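# Clip left-hand flower head down on dryer peg

## Task

Use a peg on the dryer to clip the flower held in the left hand by its stem, so that it hangs with its head pointing down. No stem may be bent out of its shape. At the end, the dryer must still hang from its rail and the other flower must still be clipped on.

## Robot and tools

Robot: two arms, left_arm (a five-finger left hand) and right_arm (a five-finger right hand). Calibrated bases in the scene frame: left_arm at (+0.008, +0.321, +0.011) m, quat_wxyz (+1.000, 0, 0, -0.013); right_arm at (-0.020, -0.328, +0.033) m, quat_wxyz (+1.000, 0, 0, +0.001). A post stands on the floor behind the arms and a camera stand sits between them just behind the bases. Loose objects may occasionally get nudged.

Scene frame: origin at table-top height midway between the nominal bases; +z up, +x out over the table, +y toward left_arm. Image left/right does not match arm names. Reported positions (m) and quaternions (wxyz) of each hand point are in this frame and can be off by a few cm.

Hand point: a point fixed to the palm, 0.05 m in front of it and 0.15 m out from the wrist face. Its +z runs along the straight fingers, +y out of the palm, +x across the palm away from the thumb for the right hand but toward the thumb for the left hand. Straight fingers extend 0.06-0.07 m past the point along +z and lie 0.06 m behind it along -y. A wrist bracket on the little-finger side can strike things.

Row layout (execute_actions and move): one row of 28 numbers, each in [-1, 1], covering both arms even if only one moves. Order: left dx, dy, dz, rx, ry, rz; left thumb_turn, thumb_bend, index, middle, ring, little; left force_limit, speed; then the same 14 for the right arm. The six pose numbers are an offset, not a pose: measured from that arm's current Hand target, along the Hand target's own axes. 1.0 = 0.6 m or 180 degrees; rx, ry, rz form one rotation vector. Each row counts from the start-of-action Hand target, not from the previous row, and a repeated offset moves again. All-zero pose numbers mean nothing new for that arm.

Hand numbers: thumb_turn -1 beside palm, +1 in front of palm; thumb_bend and the four fingers -1 straight, +1 curled. These are absolute targets. force_limit maps -1..+1 to about 0..10 N at the fingertip (0..15 N for the two thumb motors); speed rises from near zero at -1 to full at +0.48 and above (full travel 0.49 s). For a gentle grip close at speed -0.94 or lower. There is no 'no change' value: to keep a hand as is, resend the last eight numbers actually executed for it (before any were sent, use hand_measured plus hand_force_limit and hand_speed). Resending keeps a grip; opening past hand_measured loosens it. Thumb-in-front grips fit objects about 0.035-0.065 m thick; thumb tip with index pad can pinch lighter items. Never close one hand on the other's fingers.

Tools:
- execute_actions(actions, cameras): actions is a list of actions, each a table of up to 15 rows at 1/30 s per step; a short table holds its last row to step 15. Images come back only for an empty list or when cameras are named (["all"], names, or []).
- move(target, speed, blend, blocking, cameras): target is one 28-number row or a list of up to 15 rows, all offsets from the same starting Hand targets. Straight-line paths, shorter turn direction, max 10 s total. speed in m/s, 0.002 to 4.3 (default 0.25; turns up to twice that in rad/s), one value or one per target. blend in m rounds corners (0 = stop at each). blocking=false returns after about 0.5 s while motion continues. Paths do not avoid obstacles or the other arm; faster means harder contacts and larger lag.
- wait(seconds 0-3600): lets time pass, sends nothing; a running move continues.
- stop(): brakes a running move.
- zoom_image(camera, region [x0,y0,x1,y1], at most 504x504 px): closer look at the latest image of cam_high, cam_low, cam_left_wrist or cam_right_wrist (all 672x504).
- show_instructions(): shows reference pages.
- finished_scene(scene=1): ends the scene permanently.

Results: each call returns the robot state: end_effector_position and end_effector_quat_wxyz, Hand target (your last commanded pose after clipping; the next offsets start here), joint positions/velocities/torques, and per hand hand_measured, hand_stopped_by (moving, target, force, stalled, fault), hand_load_n (a lost grip shows as load near 0), hand_force_limit, hand_speed. move adds a 'move:' line: done, off_target, moving, held, fault, plus limits such as paced or held. MOTOR HOT and OVER-TEMPERATURE FAULT lines warn of overheating; a fault drops the arm for 30-60 s.

Behaviour: orientation commands are clipped to within 40 degrees of the current one. Hands often rest 1-3 cm (up to 5 cm) below the commanded pose from friction and weight; that does not mean contact. If short, send the remaining gap as an offset. A pressed arm keeps pushing until commanded back past its hand point. Wrist cameras may lag while moving.

Avoid: dropping the flower or anything else (even millimetres), releasing moving parts, knocking the dryer off its rail or dislodging the other flower, bending stems, hitting fixed objects, hard presses, arm-to-arm contact, heavy finger loads, and anything falling off the table.

Each tool is called after "Emit:" as name([rows], argument=value, ...), one row to a line, values as JSON.

Reference images:

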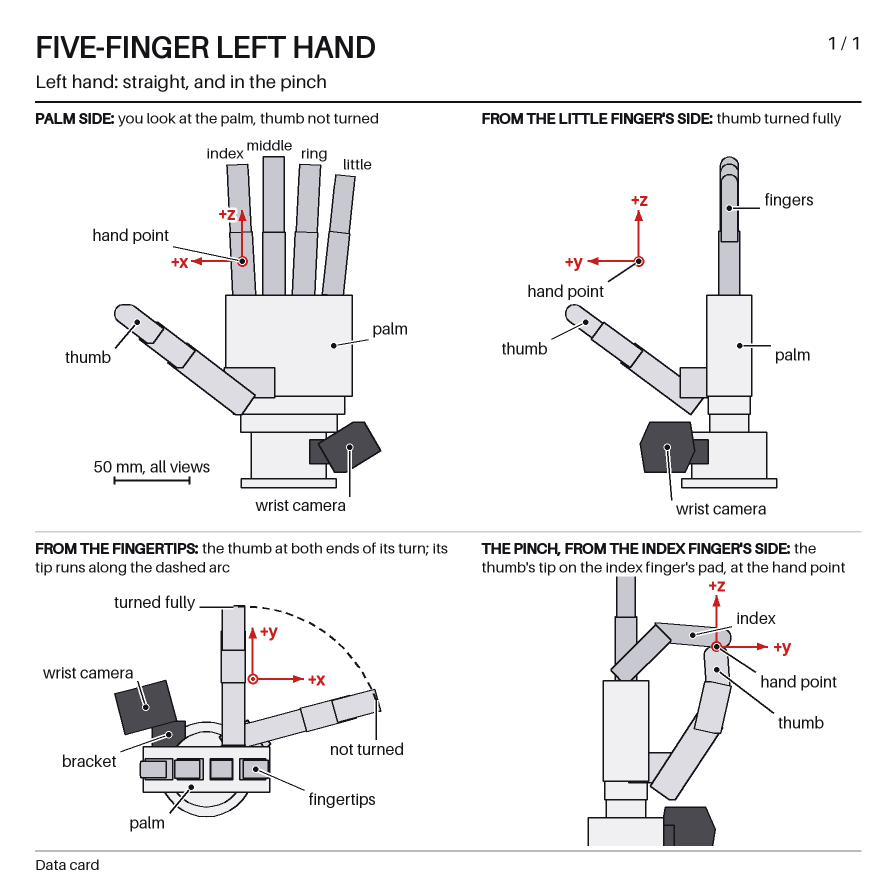

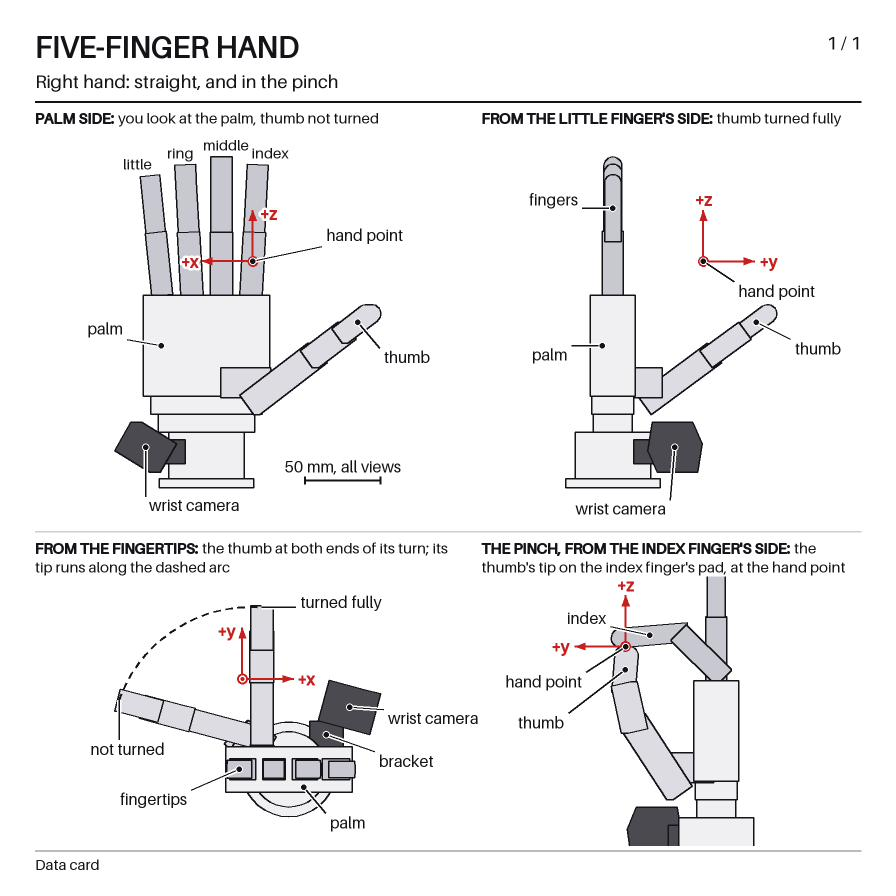

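## Session

Emit:
execute_actions(actions=[])

Scene clock: 0.00 s.
left_arm: end_effector_position=(+0.3683, +0.1229, +0.2833) hand_measured=(+0.904, -0.284, +0.272, +0.264, +1.000, +1.000) hand_load_n=(+1.0, +15.0, +4.0, +9.0, +0.0, +0.0) hand_stopped_by=(target, target, target, target, target, target) hand_force_limit=0.00 hand_speed=-0.80 end_effector_quat_wxyz=(+0.509, +0.490, +0.525, -0.474) | right_arm: end_effector_position=(+0.5214, -0.2973, +0.4653) hand_measured=(-1.000, -1.000, -1.000, -1.000, -1.000, -1.000) hand_load_n=(+0.0, +0.0, +0.0, +0.0, +0.0, +0.0) hand_stopped_by=(target, target, target, target, target, target) hand_force_limit=0.00 hand_speed=-0.80 end_effector_quat_wxyz=(+0.500, -0.500, +0.500, -0.500)
Joint positions: left_arm=[-0.007 0.975 0.571 0.098 1.463 1.878] | right_arm=[0 1.047 1.047 0 0 0]
Joint velocities: within noise
Joint torques (N m): no reading
Heat: left arm: hottest wrist roll 29 °C; right arm: hottest shoulder 32 °C.
Hand target: left_arm +0.3719, +0.1228, +0.2900; +0.512, +0.493, +0.522, -0.471 | right_arm +0.5238, -0.2973, +0.4747; +0.504, -0.496, +0.496, -0.503

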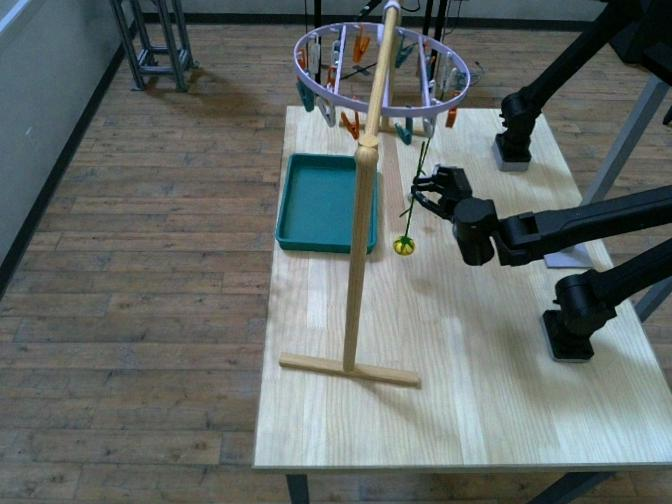

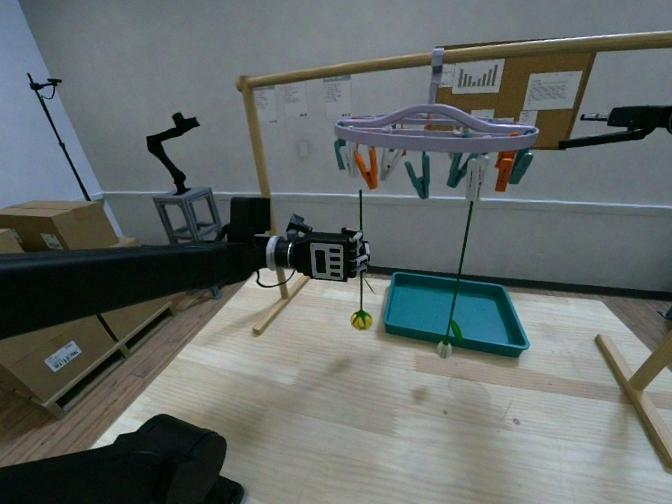

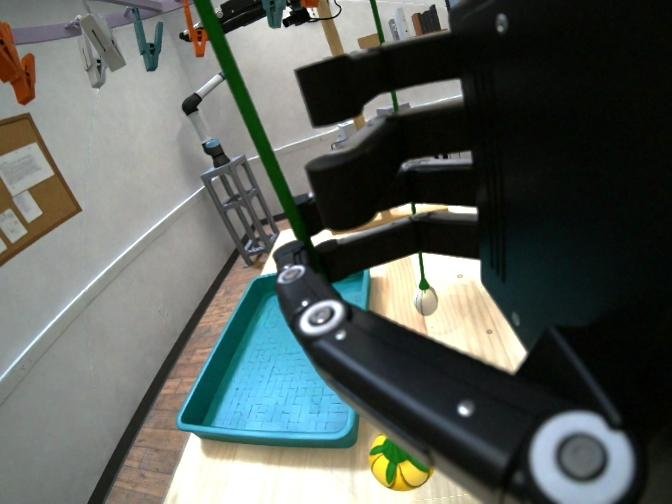

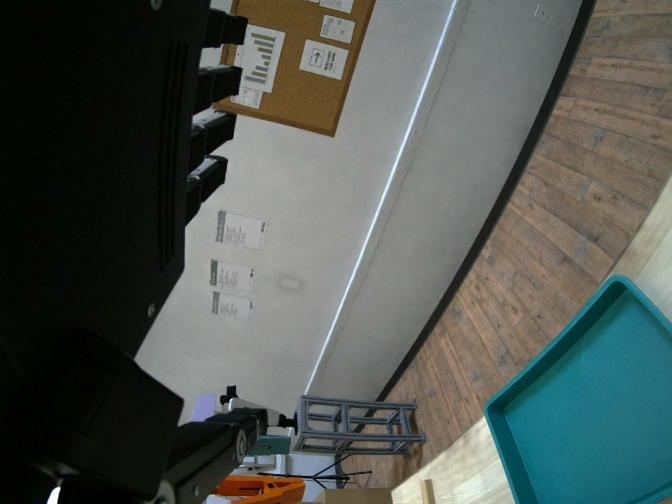

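Emit:
zoom_image(camera="cam_low", region=[310, 30, 590, 240])

Emit:
zoom_image(camera="cam_high", region=[280, 0, 500, 165])

Emit:
zoom_image(camera="cam_left_wrist", region=[0, 0, 504, 378])

Emit:
zoom_image(camera="cam_low", region=[300, 170, 540, 370])

Scaled by 1.800 from the camera's image (finer frame: 960x720).

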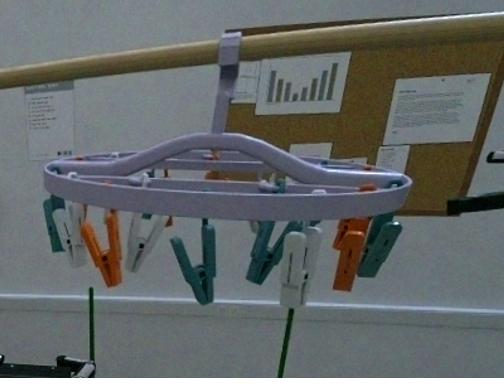

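Scaled by 2.291 from the camera's image (finer frame: 960x720).

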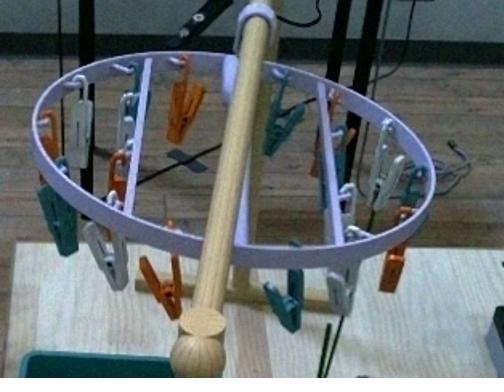

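Scaled by 1.000.

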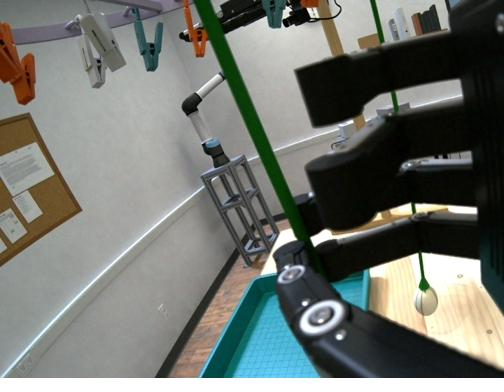

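Scaled by 2.100 from the camera's image (finer frame: 960x720).

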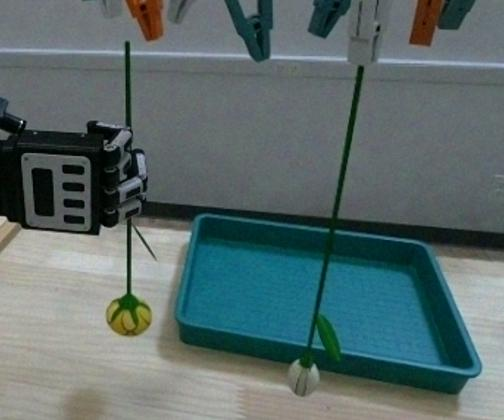

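Emit:
zoom_image(camera="cam_high", region=[370, 60, 480, 150])

Emit:
zoom_image(camera="cam_high", region=[380, 130, 480, 270])

Emit:
zoom_image(camera="cam_low", region=[325, 110, 445, 210])

Emit:
zoom_image(camera="cam_low", region=[430, 110, 550, 210])

Emit:
zoom_image(camera="cam_high", region=[285, 0, 395, 90])

Emit:
zoom_image(camera="cam_high", region=[285, 60, 395, 150])

Scaled by 4.582 from the camera's image (finer frame: 960x720).

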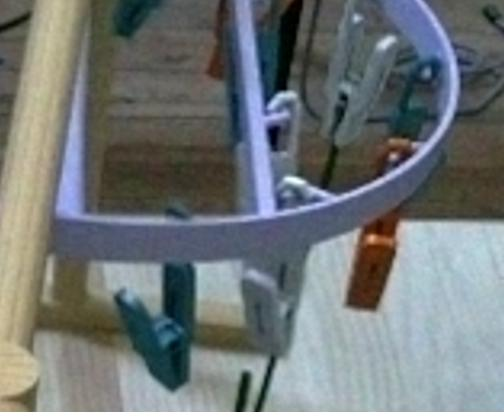

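Scaled by 3.600 from the camera's image (finer frame: 960x720).

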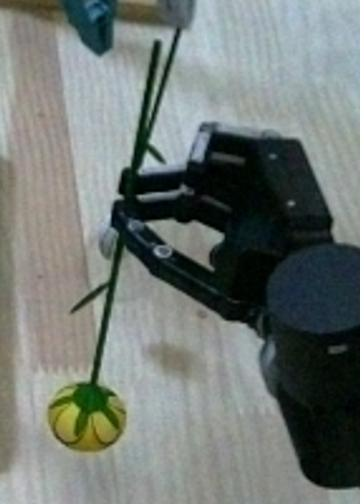

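Scaled by 4.200 from the camera's image (finer frame: 960x720).

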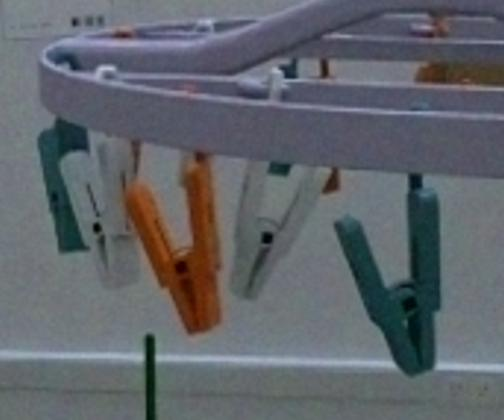

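Scaled by 4.200 from the camera's image (finer frame: 960x720).

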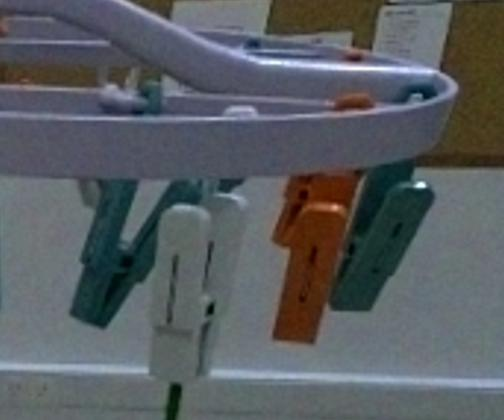

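Scaled by 4.582 from the camera's image (finer frame: 960x720).

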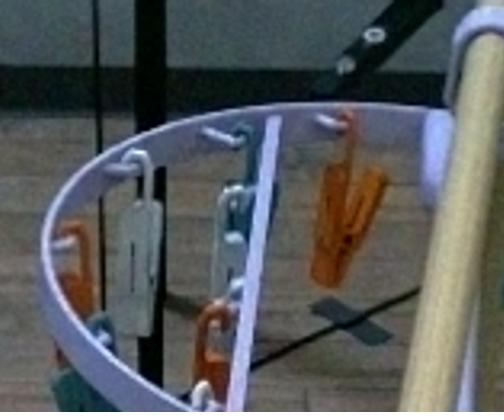

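Scaled by 4.582 from the camera's image (finer frame: 960x720).

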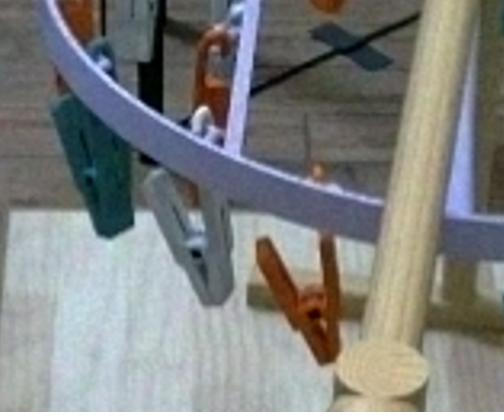

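Emit:
move([
  [0,0,0,0,0,0,0.904,-0.284,0.272,0.264,1.0,1.0,0.0,-0.8,-0.028,0.0866,-0.341,0.129,-0.105,-0.194,1.0,-1.0,-1.0,-1.0,-1.0,-1.0,0.0,-0.2],
  [0,0,0,0,0,0,0.904,-0.284,0.272,0.264,1.0,1.0,0.0,-0.8,-0.4455,0.0495,-0.557,0.2576,-0.210,-0.388,1.0,-1.0,-1.0,-1.0,-1.0,-1.0,0.0,-0.2],
], blend=0.04, speed=0.2, cameras=["all"])

Scene clock: 37.13 s.
left_arm: end_effector_position=(+0.3683, +0.1229, +0.2833) hand_measured=(+0.904, -0.284, +0.272, +0.264, +1.000, +1.000) hand_load_n=(+1.0, +15.0, +4.5, +9.0, +0.0, +0.0) hand_stopped_by=(target, force, target, force, target, target) hand_force_limit=0.00 hand_speed=-0.80 end_effector_quat_wxyz=(+0.509, +0.490, +0.525, -0.474) | right_arm: end_effector_position=(+0.1921, -0.0351, +0.4098) hand_measured=(+1.000, -1.000, -1.000, -1.000, -1.000, -1.000) hand_load_n=(+0.0, +0.0, +0.0, +0.0, +0.0, +0.0) hand_stopped_by=(target, target, target, target, target, target) hand_force_limit=0.00 hand_speed=-0.20 end_effector_quat_wxyz=(-0.390, +0.600, +0.263, +0.647)
Joint positions: left_arm=[-0.007 0.975 0.571 0.098 1.463 1.878] | right_arm=[1.26 0.478 0.507 0.12 0.302 -1.486]
Joint torques (N m): left_arm=[1.2 -4.66 9.78 1.46 0.25 0.11] | right_arm=[1.38 -0.26 14.13 2.45 0.09 -0.06]
Heat: left arm: hottest wrist roll 29 °C; right arm: hottest shoulder 32 °C.
Hand target: left_arm +0.3719, +0.1228, +0.2900; +0.512, +0.493, +0.522, -0.471 | right_arm +0.1898, -0.0303, +0.4402; -0.402, +0.582, +0.258, +0.658
Off the commanded pose: left_arm 0.008 m, 1 deg | right_arm 0.031 m, 3 deg.
move: off_target (right_arm); blend cut to 0 m at target 1
cam_right_wrist: T_world_to_cam=[[0.77883, -0.61016, 0.14538, -0.23409], [-0.13922, -0.39416, -0.90844, 0.38211], [0.61159, 0.68728, -0.39193, 0.17933]] pos_world=[0.12584, -0.11547, 0.45144]

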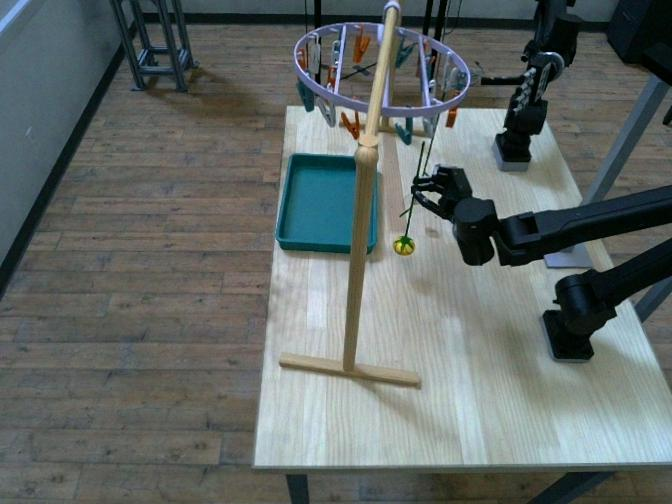

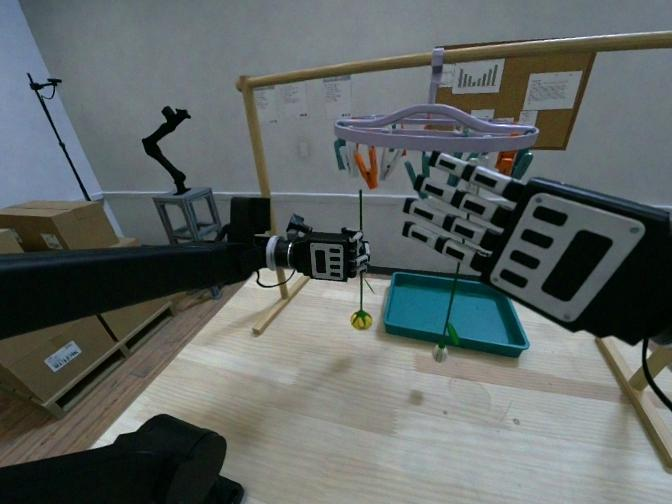

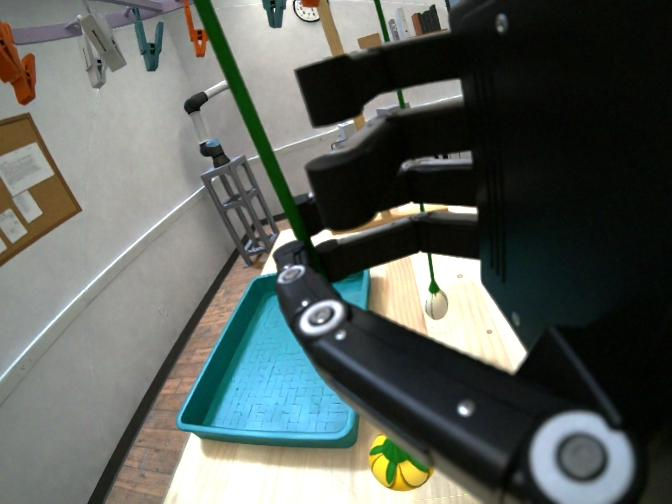

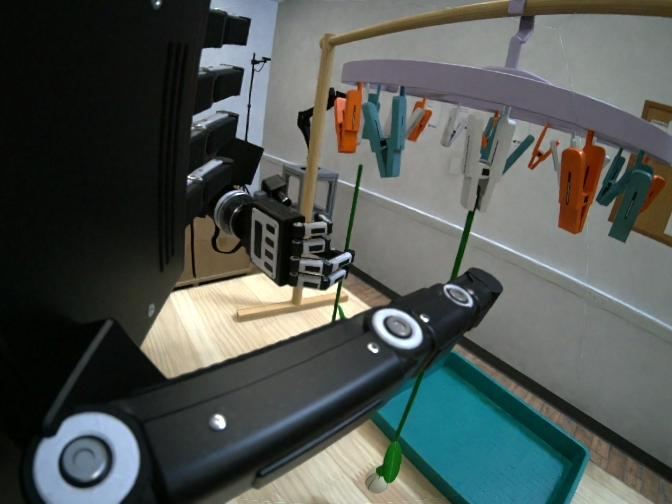

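Emit:
zoom_image(camera="cam_right_wrist", region=[320, 50, 520, 220])

Emit:
zoom_image(camera="cam_right_wrist", region=[330, 70, 440, 190])

Emit:
zoom_image(camera="cam_left_wrist", region=[0, 0, 330, 250])

Scaled by 2.520 from the camera's image (finer frame: 960x720).

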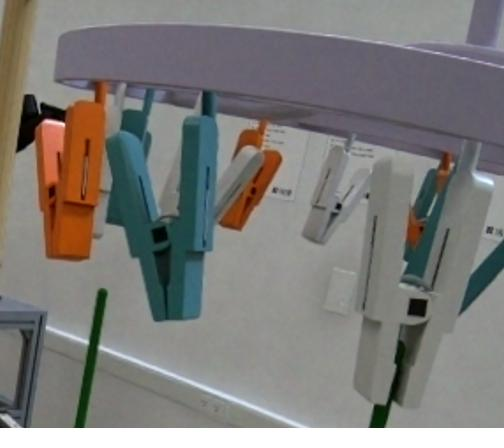

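Scaled by 4.200 from the camera's image (finer frame: 960x720).

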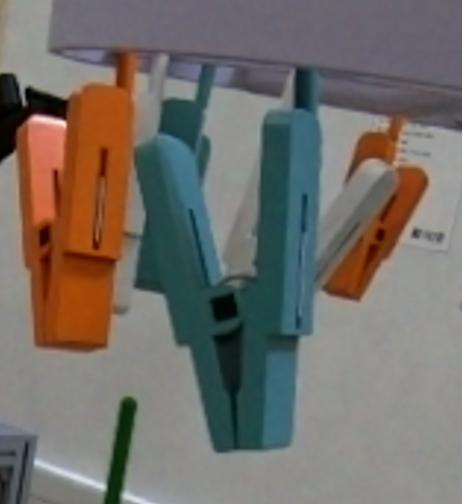

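Scaled by 1.527 from the camera's image (finer frame: 960x720).

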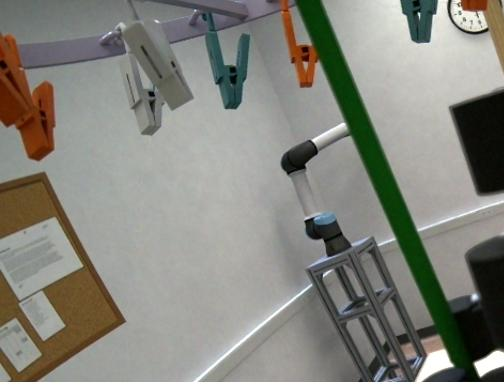

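Emit:
move(target=[0,0,0,0,0,0,0.904,-0.284,0.272,0.264,1.0,1.0,0.0,-0.8,0.0504,-0.0879,0.1304,0,0,0,1.0,-0.6,-0.1,-1.0,-1.0,-1.0,0.0,-0.2], speed=0.15, cameras=["cam_low","cam_right_wrist","cam_left_wrist"])

Scene clock: 44.40 s.
left_arm: end_effector_position=(+0.3683, +0.1229, +0.2833) hand_measured=(+0.904, -0.284, +0.272, +0.264, +1.000, +1.000) hand_load_n=(+0.5, +15.0, +4.0, +9.0, +0.0, +0.0) hand_stopped_by=(target, force, target, force, target, target) hand_force_limit=0.00 hand_speed=-0.80 end_effector_quat_wxyz=(+0.509, +0.490, +0.525, -0.474) | right_arm: end_effector_position=(+0.1913, +0.0480, +0.4634) hand_measured=(+1.000, -0.600, -0.100, -1.000, -1.000, -1.000) hand_load_n=(+0.0, +0.5, +0.0, +0.0, +0.0, +0.0) hand_stopped_by=(target, target, target, target, target, target) hand_force_limit=0.00 hand_speed=-0.20 end_effector_quat_wxyz=(-0.391, +0.597, +0.265, +0.648)
Joint positions: left_arm=[-0.007 0.975 0.571 0.098 1.463 1.878] | right_arm=[1.362 0.768 0.73 0.197 0.398 -1.507]
Joint torques (N m): left_arm=[1.2 -4.72 9.78 1.46 0.25 0.11] | right_arm=[1.08 -3.08 14.13 2.5 0.03 -0.08]
Heat: left arm: hottest wrist roll 29 °C; right arm: hottest shoulder 32 °C.
Hand target: left_arm +0.3719, +0.1228, +0.2900; +0.512, +0.493, +0.522, -0.471 | right_arm +0.1897, +0.0547, +0.4910; -0.402, +0.582, +0.258, +0.658
Off the commanded pose: left_arm 0.008 m, 1 deg | right_arm 0.029 m, 3 deg.
move: off_target (right_arm)
cam_right_wrist: T_world_to_cam=[[0.78029, -0.60744, 0.1489, -0.19252], [-0.13247, -0.39319, -0.90987, 0.46271], [0.61123, 0.69023, -0.38727, 0.14148]] pos_world=[0.12504, -0.03266, 0.50446]
Images, in order (width x height): cam_low 672x504, cam_left_wrist 672x504, cam_right_wrist 672x504.

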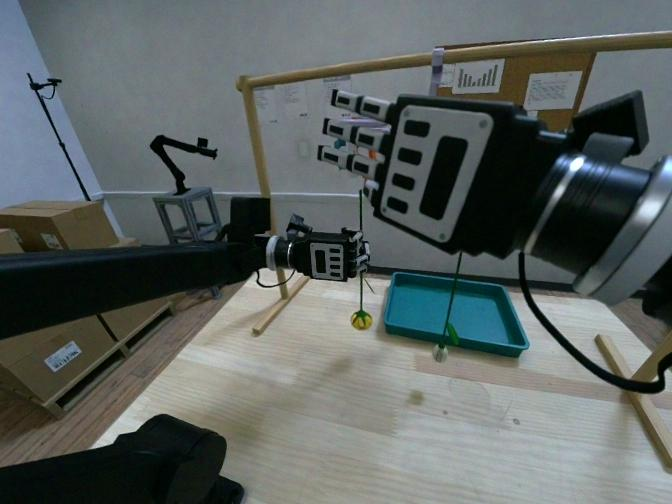

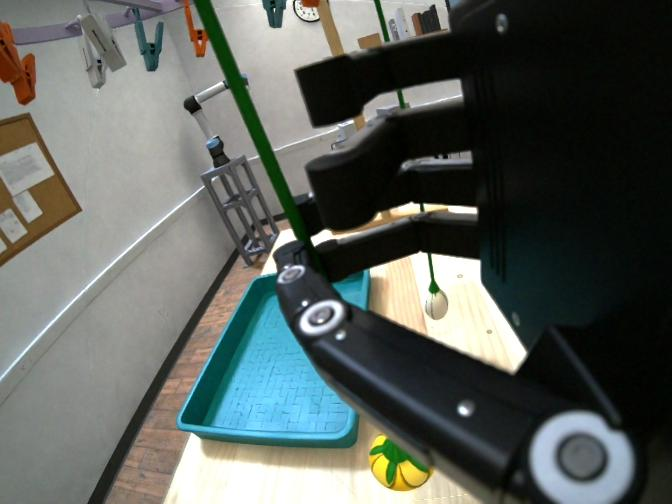

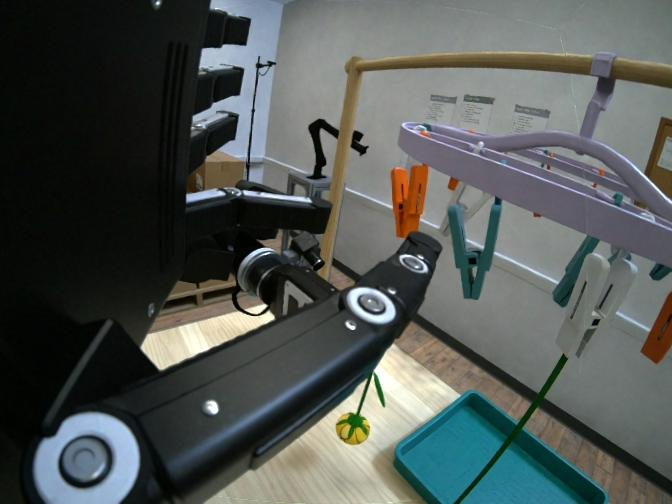

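Emit:
zoom_image(camera="cam_right_wrist", region=[380, 150, 520, 310])

Scaled by 3.150 from the camera's image (finer frame: 960x720).

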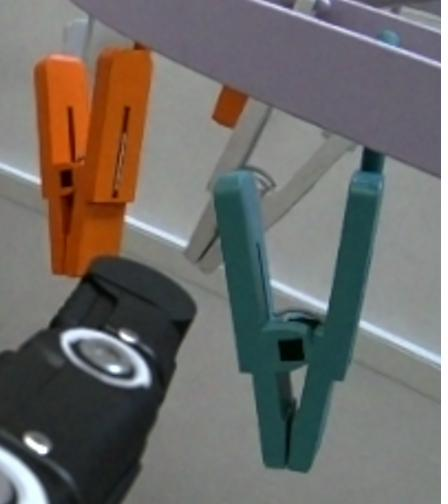

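Emit:
move(target=[0,0,0,0,0,0,0.904,-0.284,0.272,0.264,1.0,1.0,0.0,-0.8,-0.0063,0.1183,0.0778,0,0,0,1.0,-0.6,-0.1,-1.0,-1.0,-1.0,0.0,-0.2], speed=0.08, cameras=["cam_high","cam_low","cam_right_wrist","cam_left_wrist"])

Emit:
zoom_image(camera="cam_right_wrist", region=[280, 130, 480, 310])

Scene clock: 50.57 s.
left_arm: end_effector_position=(+0.3683, +0.1229, +0.2833) hand_measured=(+0.904, -0.284, +0.272, +0.264, +1.000, +1.000) hand_load_n=(+1.0, +15.0, +4.5, +9.0, +0.0, +0.0) hand_stopped_by=(target, force, target, force, target, target) hand_force_limit=0.00 hand_speed=-0.80 end_effector_quat_wxyz=(+0.509, +0.490, +0.525, -0.474) | right_arm: end_effector_position=(+0.2669, +0.0519, +0.4605) hand_measured=(+1.000, -0.600, -0.100, -1.000, -1.000, -1.000) hand_load_n=(+0.0, +0.0, +0.0, +0.0, +0.0, +0.0) hand_stopped_by=(target, target, target, target, target, target) hand_force_limit=0.00 hand_speed=-0.20 end_effector_quat_wxyz=(-0.392, +0.594, +0.275, +0.647)
Joint positions: left_arm=[-0.007 0.975 0.571 0.098 1.463 1.878] | right_arm=[1.088 0.859 0.765 0.239 0.11 -1.476]
Joint torques (N m): left_arm=[1.26 -4.66 9.78 1.46 0.25 0.11] | right_arm=[-0.62 -4.31 14.17 2.54 -0.07 0.25]
Heat: left arm: hottest wrist roll 28 °C; right arm: hottest shoulder 32 °C.
Hand target: left_arm +0.3719, +0.1228, +0.2900; +0.512, +0.493, +0.522, -0.471 | right_arm +0.2748, +0.0546, +0.4871; -0.402, +0.582, +0.258, +0.658
Off the commanded pose: left_arm 0.008 m, 1 deg | right_arm 0.028 m, 3 deg.
move: off_target (right_arm)
cam_right_wrist: T_world_to_cam=[[0.78767, -0.59405, 0.16331, -0.2581], [-0.11692, -0.40439, -0.90708, 0.46676], [0.6049, 0.69539, -0.38798, 0.09313]] pos_world=[0.20153, -0.02934, 0.50167]

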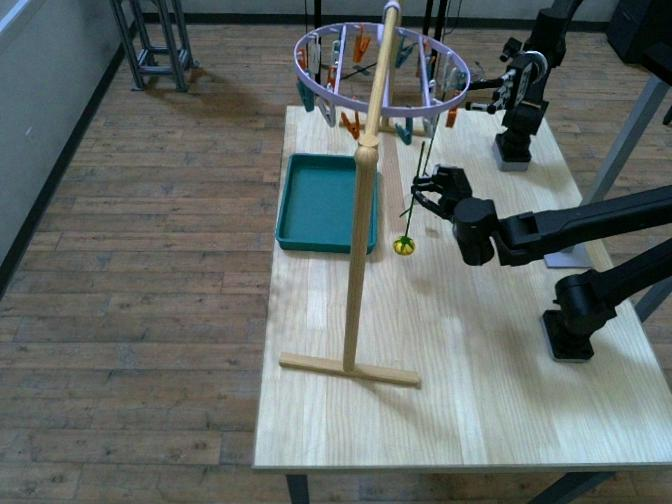

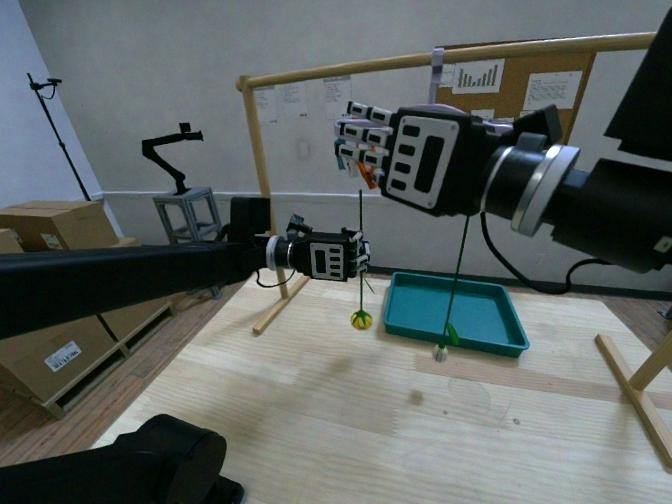

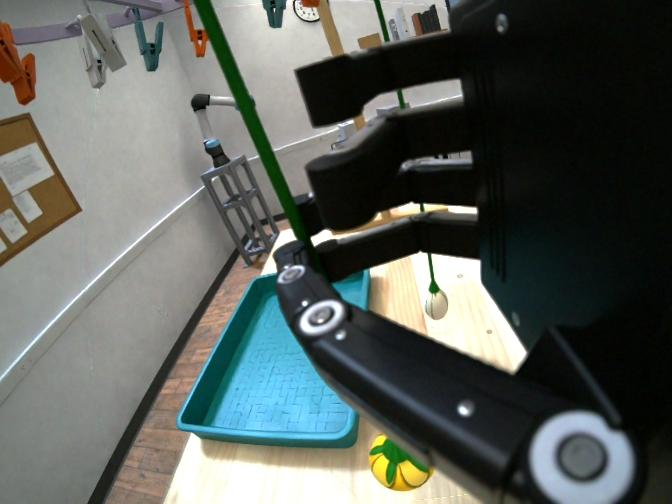

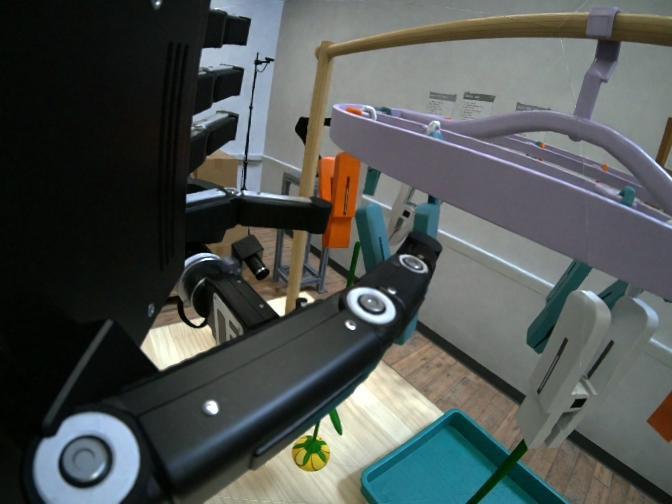

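Scaled by 2.520 from the camera's image (finer frame: 960x720).

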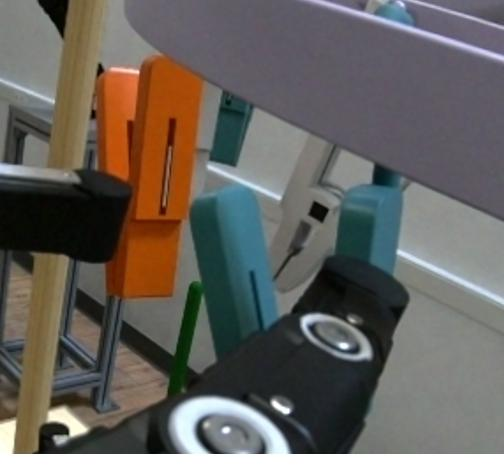

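Emit:
move(target=[0,0,0,0,0,0,0.904,-0.284,0.272,0.264,1.0,1.0,0.0,-0.8,0,0.02694,0.01817,0,0,0,1.0,-0.7,-0.1,-1.0,-1.0,-1.0,0.0,-0.2], speed=0.04, cameras=["cam_high","cam_low","cam_right_wrist","cam_left_wrist"])

Emit:
zoom_image(camera="cam_right_wrist", region=[280, 130, 480, 310])

Scene clock: 55.30 s.
left_arm: end_effector_position=(+0.3683, +0.1229, +0.2833) hand_measured=(+0.904, -0.284, +0.272, +0.264, +1.000, +1.000) hand_load_n=(+0.5, +15.0, +4.5, +9.0, +0.0, +0.0) hand_stopped_by=(target, force, target, force, target, target) hand_force_limit=0.00 hand_speed=-0.80 end_effector_quat_wxyz=(+0.509, +0.490, +0.525, -0.474) | right_arm: end_effector_position=(+0.2859, +0.0520, +0.4603) hand_measured=(+1.000, -0.700, -0.100, -1.000, -1.000, -1.000) hand_load_n=(+0.0, +0.0, +0.0, +0.0, +0.0, +0.0) hand_stopped_by=(target, target, target, target, target, target) hand_force_limit=0.00 hand_speed=-0.20 end_effector_quat_wxyz=(-0.392, +0.594, +0.274, +0.646)
Joint positions: left_arm=[-0.007 0.975 0.571 0.098 1.463 1.878] | right_arm=[1.03 0.889 0.78 0.253 0.054 -1.465]
Joint torques (N m): left_arm=[1.2 -4.72 9.8 1.46 0.25 0.11] | right_arm=[-0.21 -4.72 14.16 2.58 -0.07 0.24]
Heat: left arm: hottest wrist roll 28 °C; right arm: hottest shoulder 32 °C.
Hand target: left_arm +0.3719, +0.1228, +0.2900; +0.512, +0.493, +0.522, -0.471 | right_arm +0.2943, +0.0547, +0.4871; -0.402, +0.582, +0.258, +0.658
Off the commanded pose: left_arm 0.008 m, 1 deg | right_arm 0.028 m, 3 deg.
move: off_target (right_arm)
cam_right_wrist: T_world_to_cam=[[0.78798, -0.59437, 0.16067, -0.27181], [-0.11929, -0.40338, -0.90722, 0.4696], [0.60403, 0.69571, -0.38876, 0.08223]] pos_world=[0.22053, -0.02933, 0.50167]

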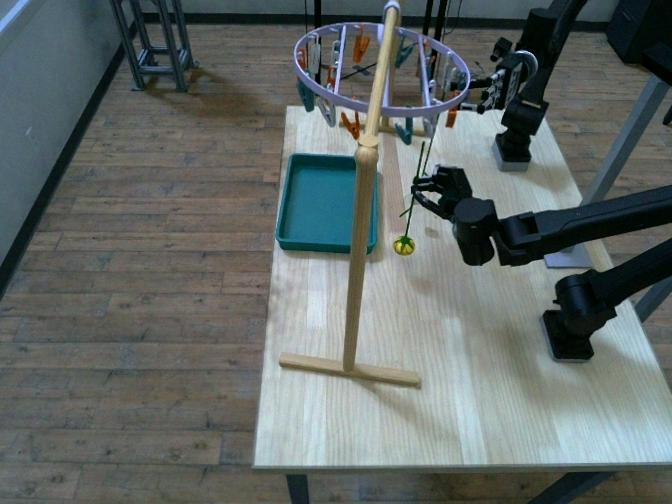

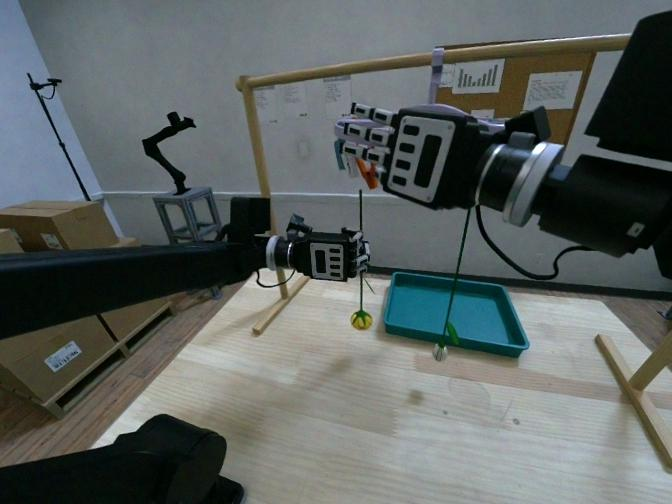

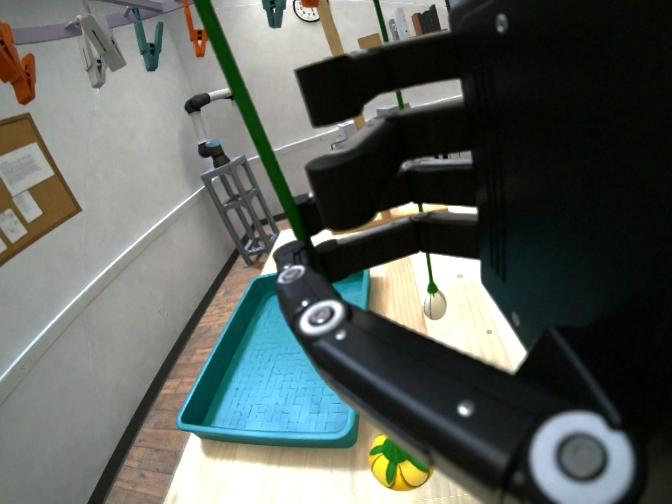

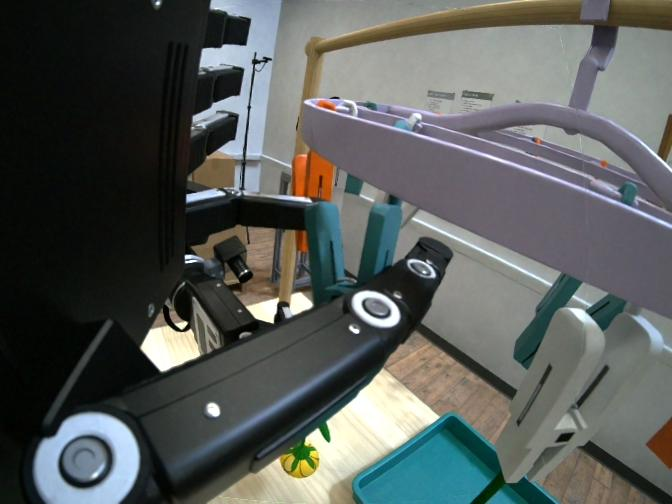

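Scaled by 2.520 from the camera's image (finer frame: 960x720).

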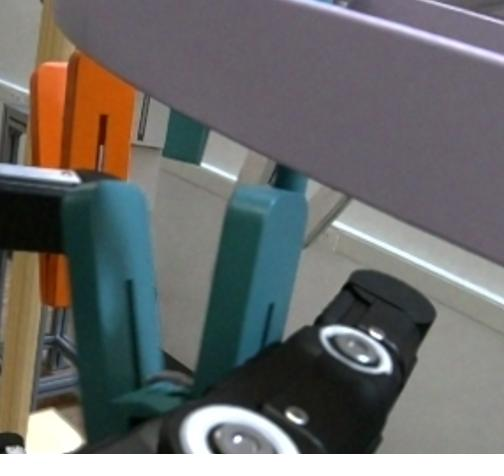

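Emit:
move(target=[0,0,0,0,0,0,0.904,-0.284,0.272,0.264,1.0,1.0,0.0,-0.8,0,0,0,0,0,0,1.0,-0.52,-0.02,-1.0,-1.0,-1.0,0.0,-0.8], speed=0.04, cameras=["cam_right_wrist","cam_left_wrist"])

Emit:
zoom_image(camera="cam_right_wrist", region=[280, 130, 480, 310])

Emit:
zoom_image(camera="cam_left_wrist", region=[0, 0, 330, 250])

Scene clock: 58.97 s.
left_arm: end_effector_position=(+0.3683, +0.1229, +0.2833) hand_measured=(+0.904, -0.284, +0.272, +0.264, +1.000, +1.000) hand_load_n=(+1.0, +15.0, +4.5, +9.0, +0.0, +0.0) hand_stopped_by=(target, force, target, force, target, target) hand_force_limit=0.00 hand_speed=-0.80 end_effector_quat_wxyz=(+0.509, +0.490, +0.525, -0.474) | right_arm: end_effector_position=(+0.2858, +0.0521, +0.4608) hand_measured=(+1.000, -0.520, -0.020, -1.000, -1.000, -1.000) hand_load_n=(+0.0, +0.0, +0.0, +0.0, +0.0, -0.5) hand_stopped_by=(target, target, target, target, target, target) hand_force_limit=0.00 hand_speed=-0.80 end_effector_quat_wxyz=(-0.393, +0.594, +0.274, +0.646)
Joint positions: left_arm=[-0.007 0.975 0.571 0.098 1.463 1.878] | right_arm=[1.03 0.889 0.781 0.253 0.053 -1.464]
Joint torques (N m): left_arm=[1.2 -4.72 9.78 1.46 0.25 0.11] | right_arm=[-0.56 -4.48 14.19 2.69 -0.05 0.25]
Heat: left arm: hottest wrist roll 28 °C; right arm: hottest shoulder 32 °C.
Hand target: left_arm +0.3719, +0.1228, +0.2900; +0.512, +0.493, +0.522, -0.471 | right_arm +0.2943, +0.0547, +0.4871; -0.402, +0.582, +0.258, +0.658
Off the commanded pose: left_arm 0.008 m, 1 deg | right_arm 0.028 m, 3 deg.
move: done
cam_right_wrist: T_world_to_cam=[[0.7883, -0.59414, 0.15993, -0.27149], [-0.11924, -0.40251, -0.90761, 0.47013], [0.60363, 0.6964, -0.38815, 0.08208]] pos_world=[0.22053, -0.02923, 0.50197]
Images, in order (width x height): cam_left_wrist 672x504, cam_right_wrist 672x504.

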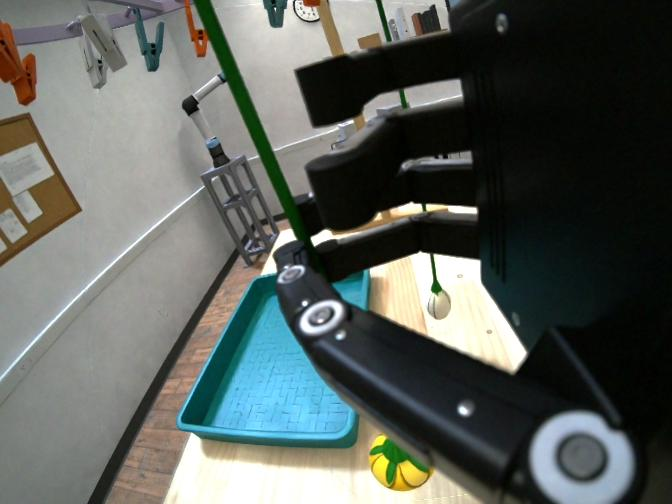

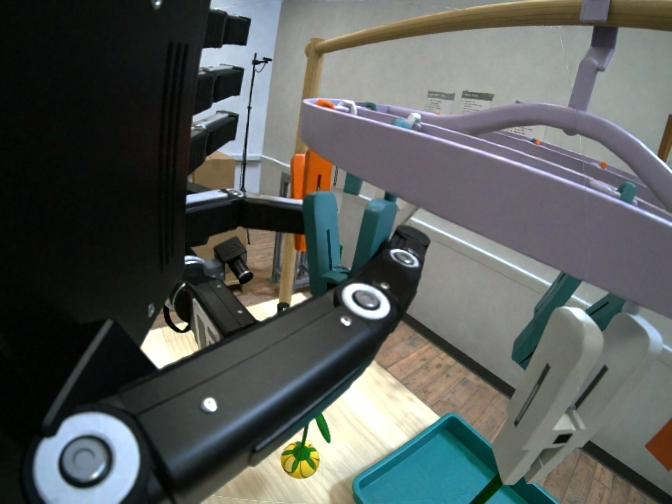

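Scaled by 2.520 from the camera's image (finer frame: 960x720).

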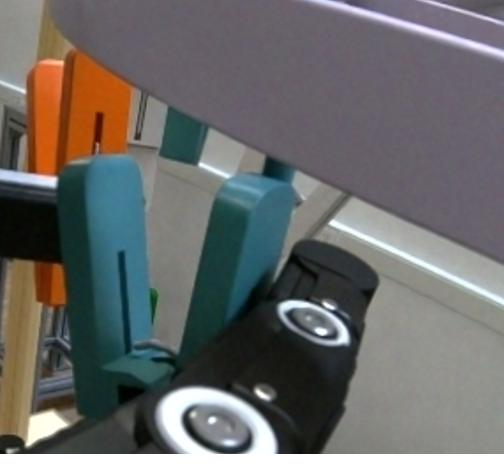

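Scaled by 1.527 from the camera's image (finer frame: 960x720).

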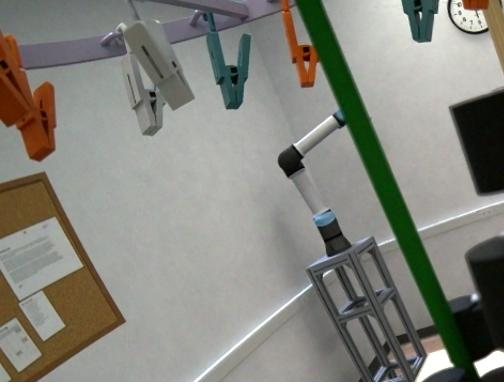

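Emit:
move(target=[0,0,0,0,0,0,0.904,-0.284,0.272,0.264,1.0,1.0,0.0,-0.8,0,0,0,0,0,0,1.0,-0.59,0.08,-1.0,-1.0,-1.0,0.0,-0.8], speed=0.04, cameras=["cam_right_wrist","cam_left_wrist"])

Emit:
zoom_image(camera="cam_right_wrist", region=[280, 130, 480, 310])

Scene clock: 62.23 s.
left_arm: end_effector_position=(+0.3683, +0.1229, +0.2833) hand_measured=(+0.904, -0.284, +0.272, +0.264, +1.000, +1.000) hand_load_n=(+1.0, +14.5, +4.5, +9.0, -0.5, +0.0) hand_stopped_by=(target, force, target, force, target, target) hand_force_limit=0.00 hand_speed=-0.80 end_effector_quat_wxyz=(+0.509, +0.490, +0.525, -0.474) | right_arm: end_effector_position=(+0.2858, +0.0521, +0.4608) hand_measured=(+1.000, -0.590, +0.080, -1.000, -1.000, -1.000) hand_load_n=(+0.5, +0.0, +0.0, +0.0, +0.0, +0.0) hand_stopped_by=(target, target, target, target, target, target) hand_force_limit=0.00 hand_speed=-0.80 end_effector_quat_wxyz=(-0.393, +0.594, +0.274, +0.646)
Joint positions: left_arm=[-0.007 0.975 0.571 0.098 1.463 1.878] | right_arm=[1.03 0.889 0.781 0.253 0.053 -1.464]
Joint torques (N m): left_arm=[1.14 -4.72 9.78 1.44 0.25 0.11] | right_arm=[-0.38 -4.37 14.12 2.56 -0.06 0.26]
Heat: left arm: hottest wrist roll 28 °C; right arm: hottest shoulder 32 °C.
Hand target: left_arm +0.3719, +0.1228, +0.2900; +0.512, +0.493, +0.522, -0.471 | right_arm +0.2943, +0.0547, +0.4871; -0.402, +0.582, +0.258, +0.658
Off the commanded pose: left_arm 0.008 m, 1 deg | right_arm 0.028 m, 3 deg.
move: done
cam_right_wrist: T_world_to_cam=[[0.7883, -0.59414, 0.15993, -0.27149], [-0.11924, -0.40251, -0.90761, 0.47013], [0.60363, 0.6964, -0.38815, 0.08208]] pos_world=[0.22053, -0.02923, 0.50197]
Images, in order (width x height): cam_left_wrist 672x504, cam_right_wrist 672x504.

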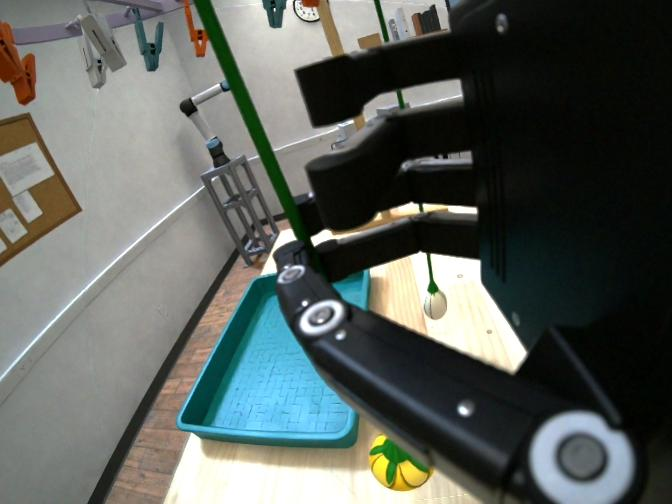

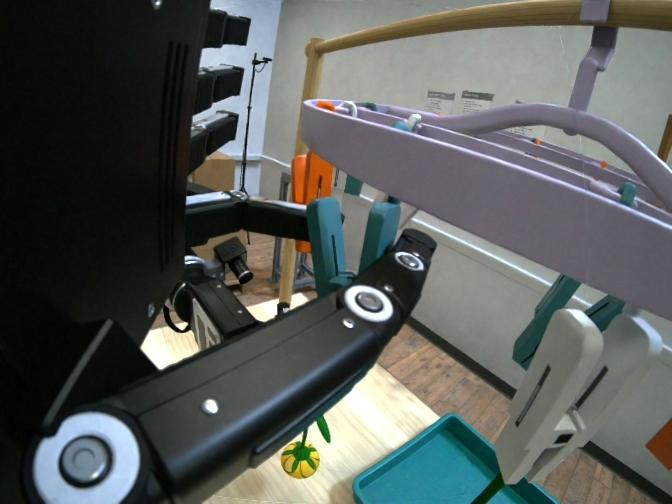

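Scaled by 2.520 from the camera's image (finer frame: 960x720).

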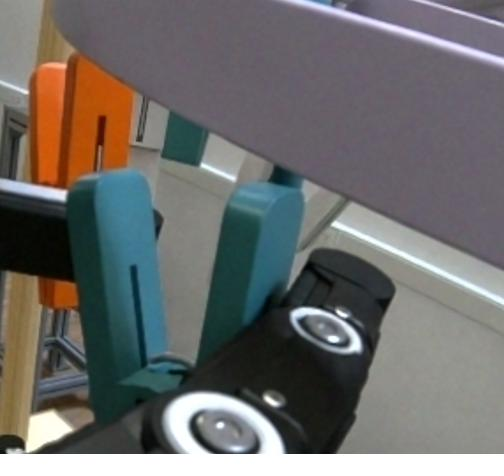

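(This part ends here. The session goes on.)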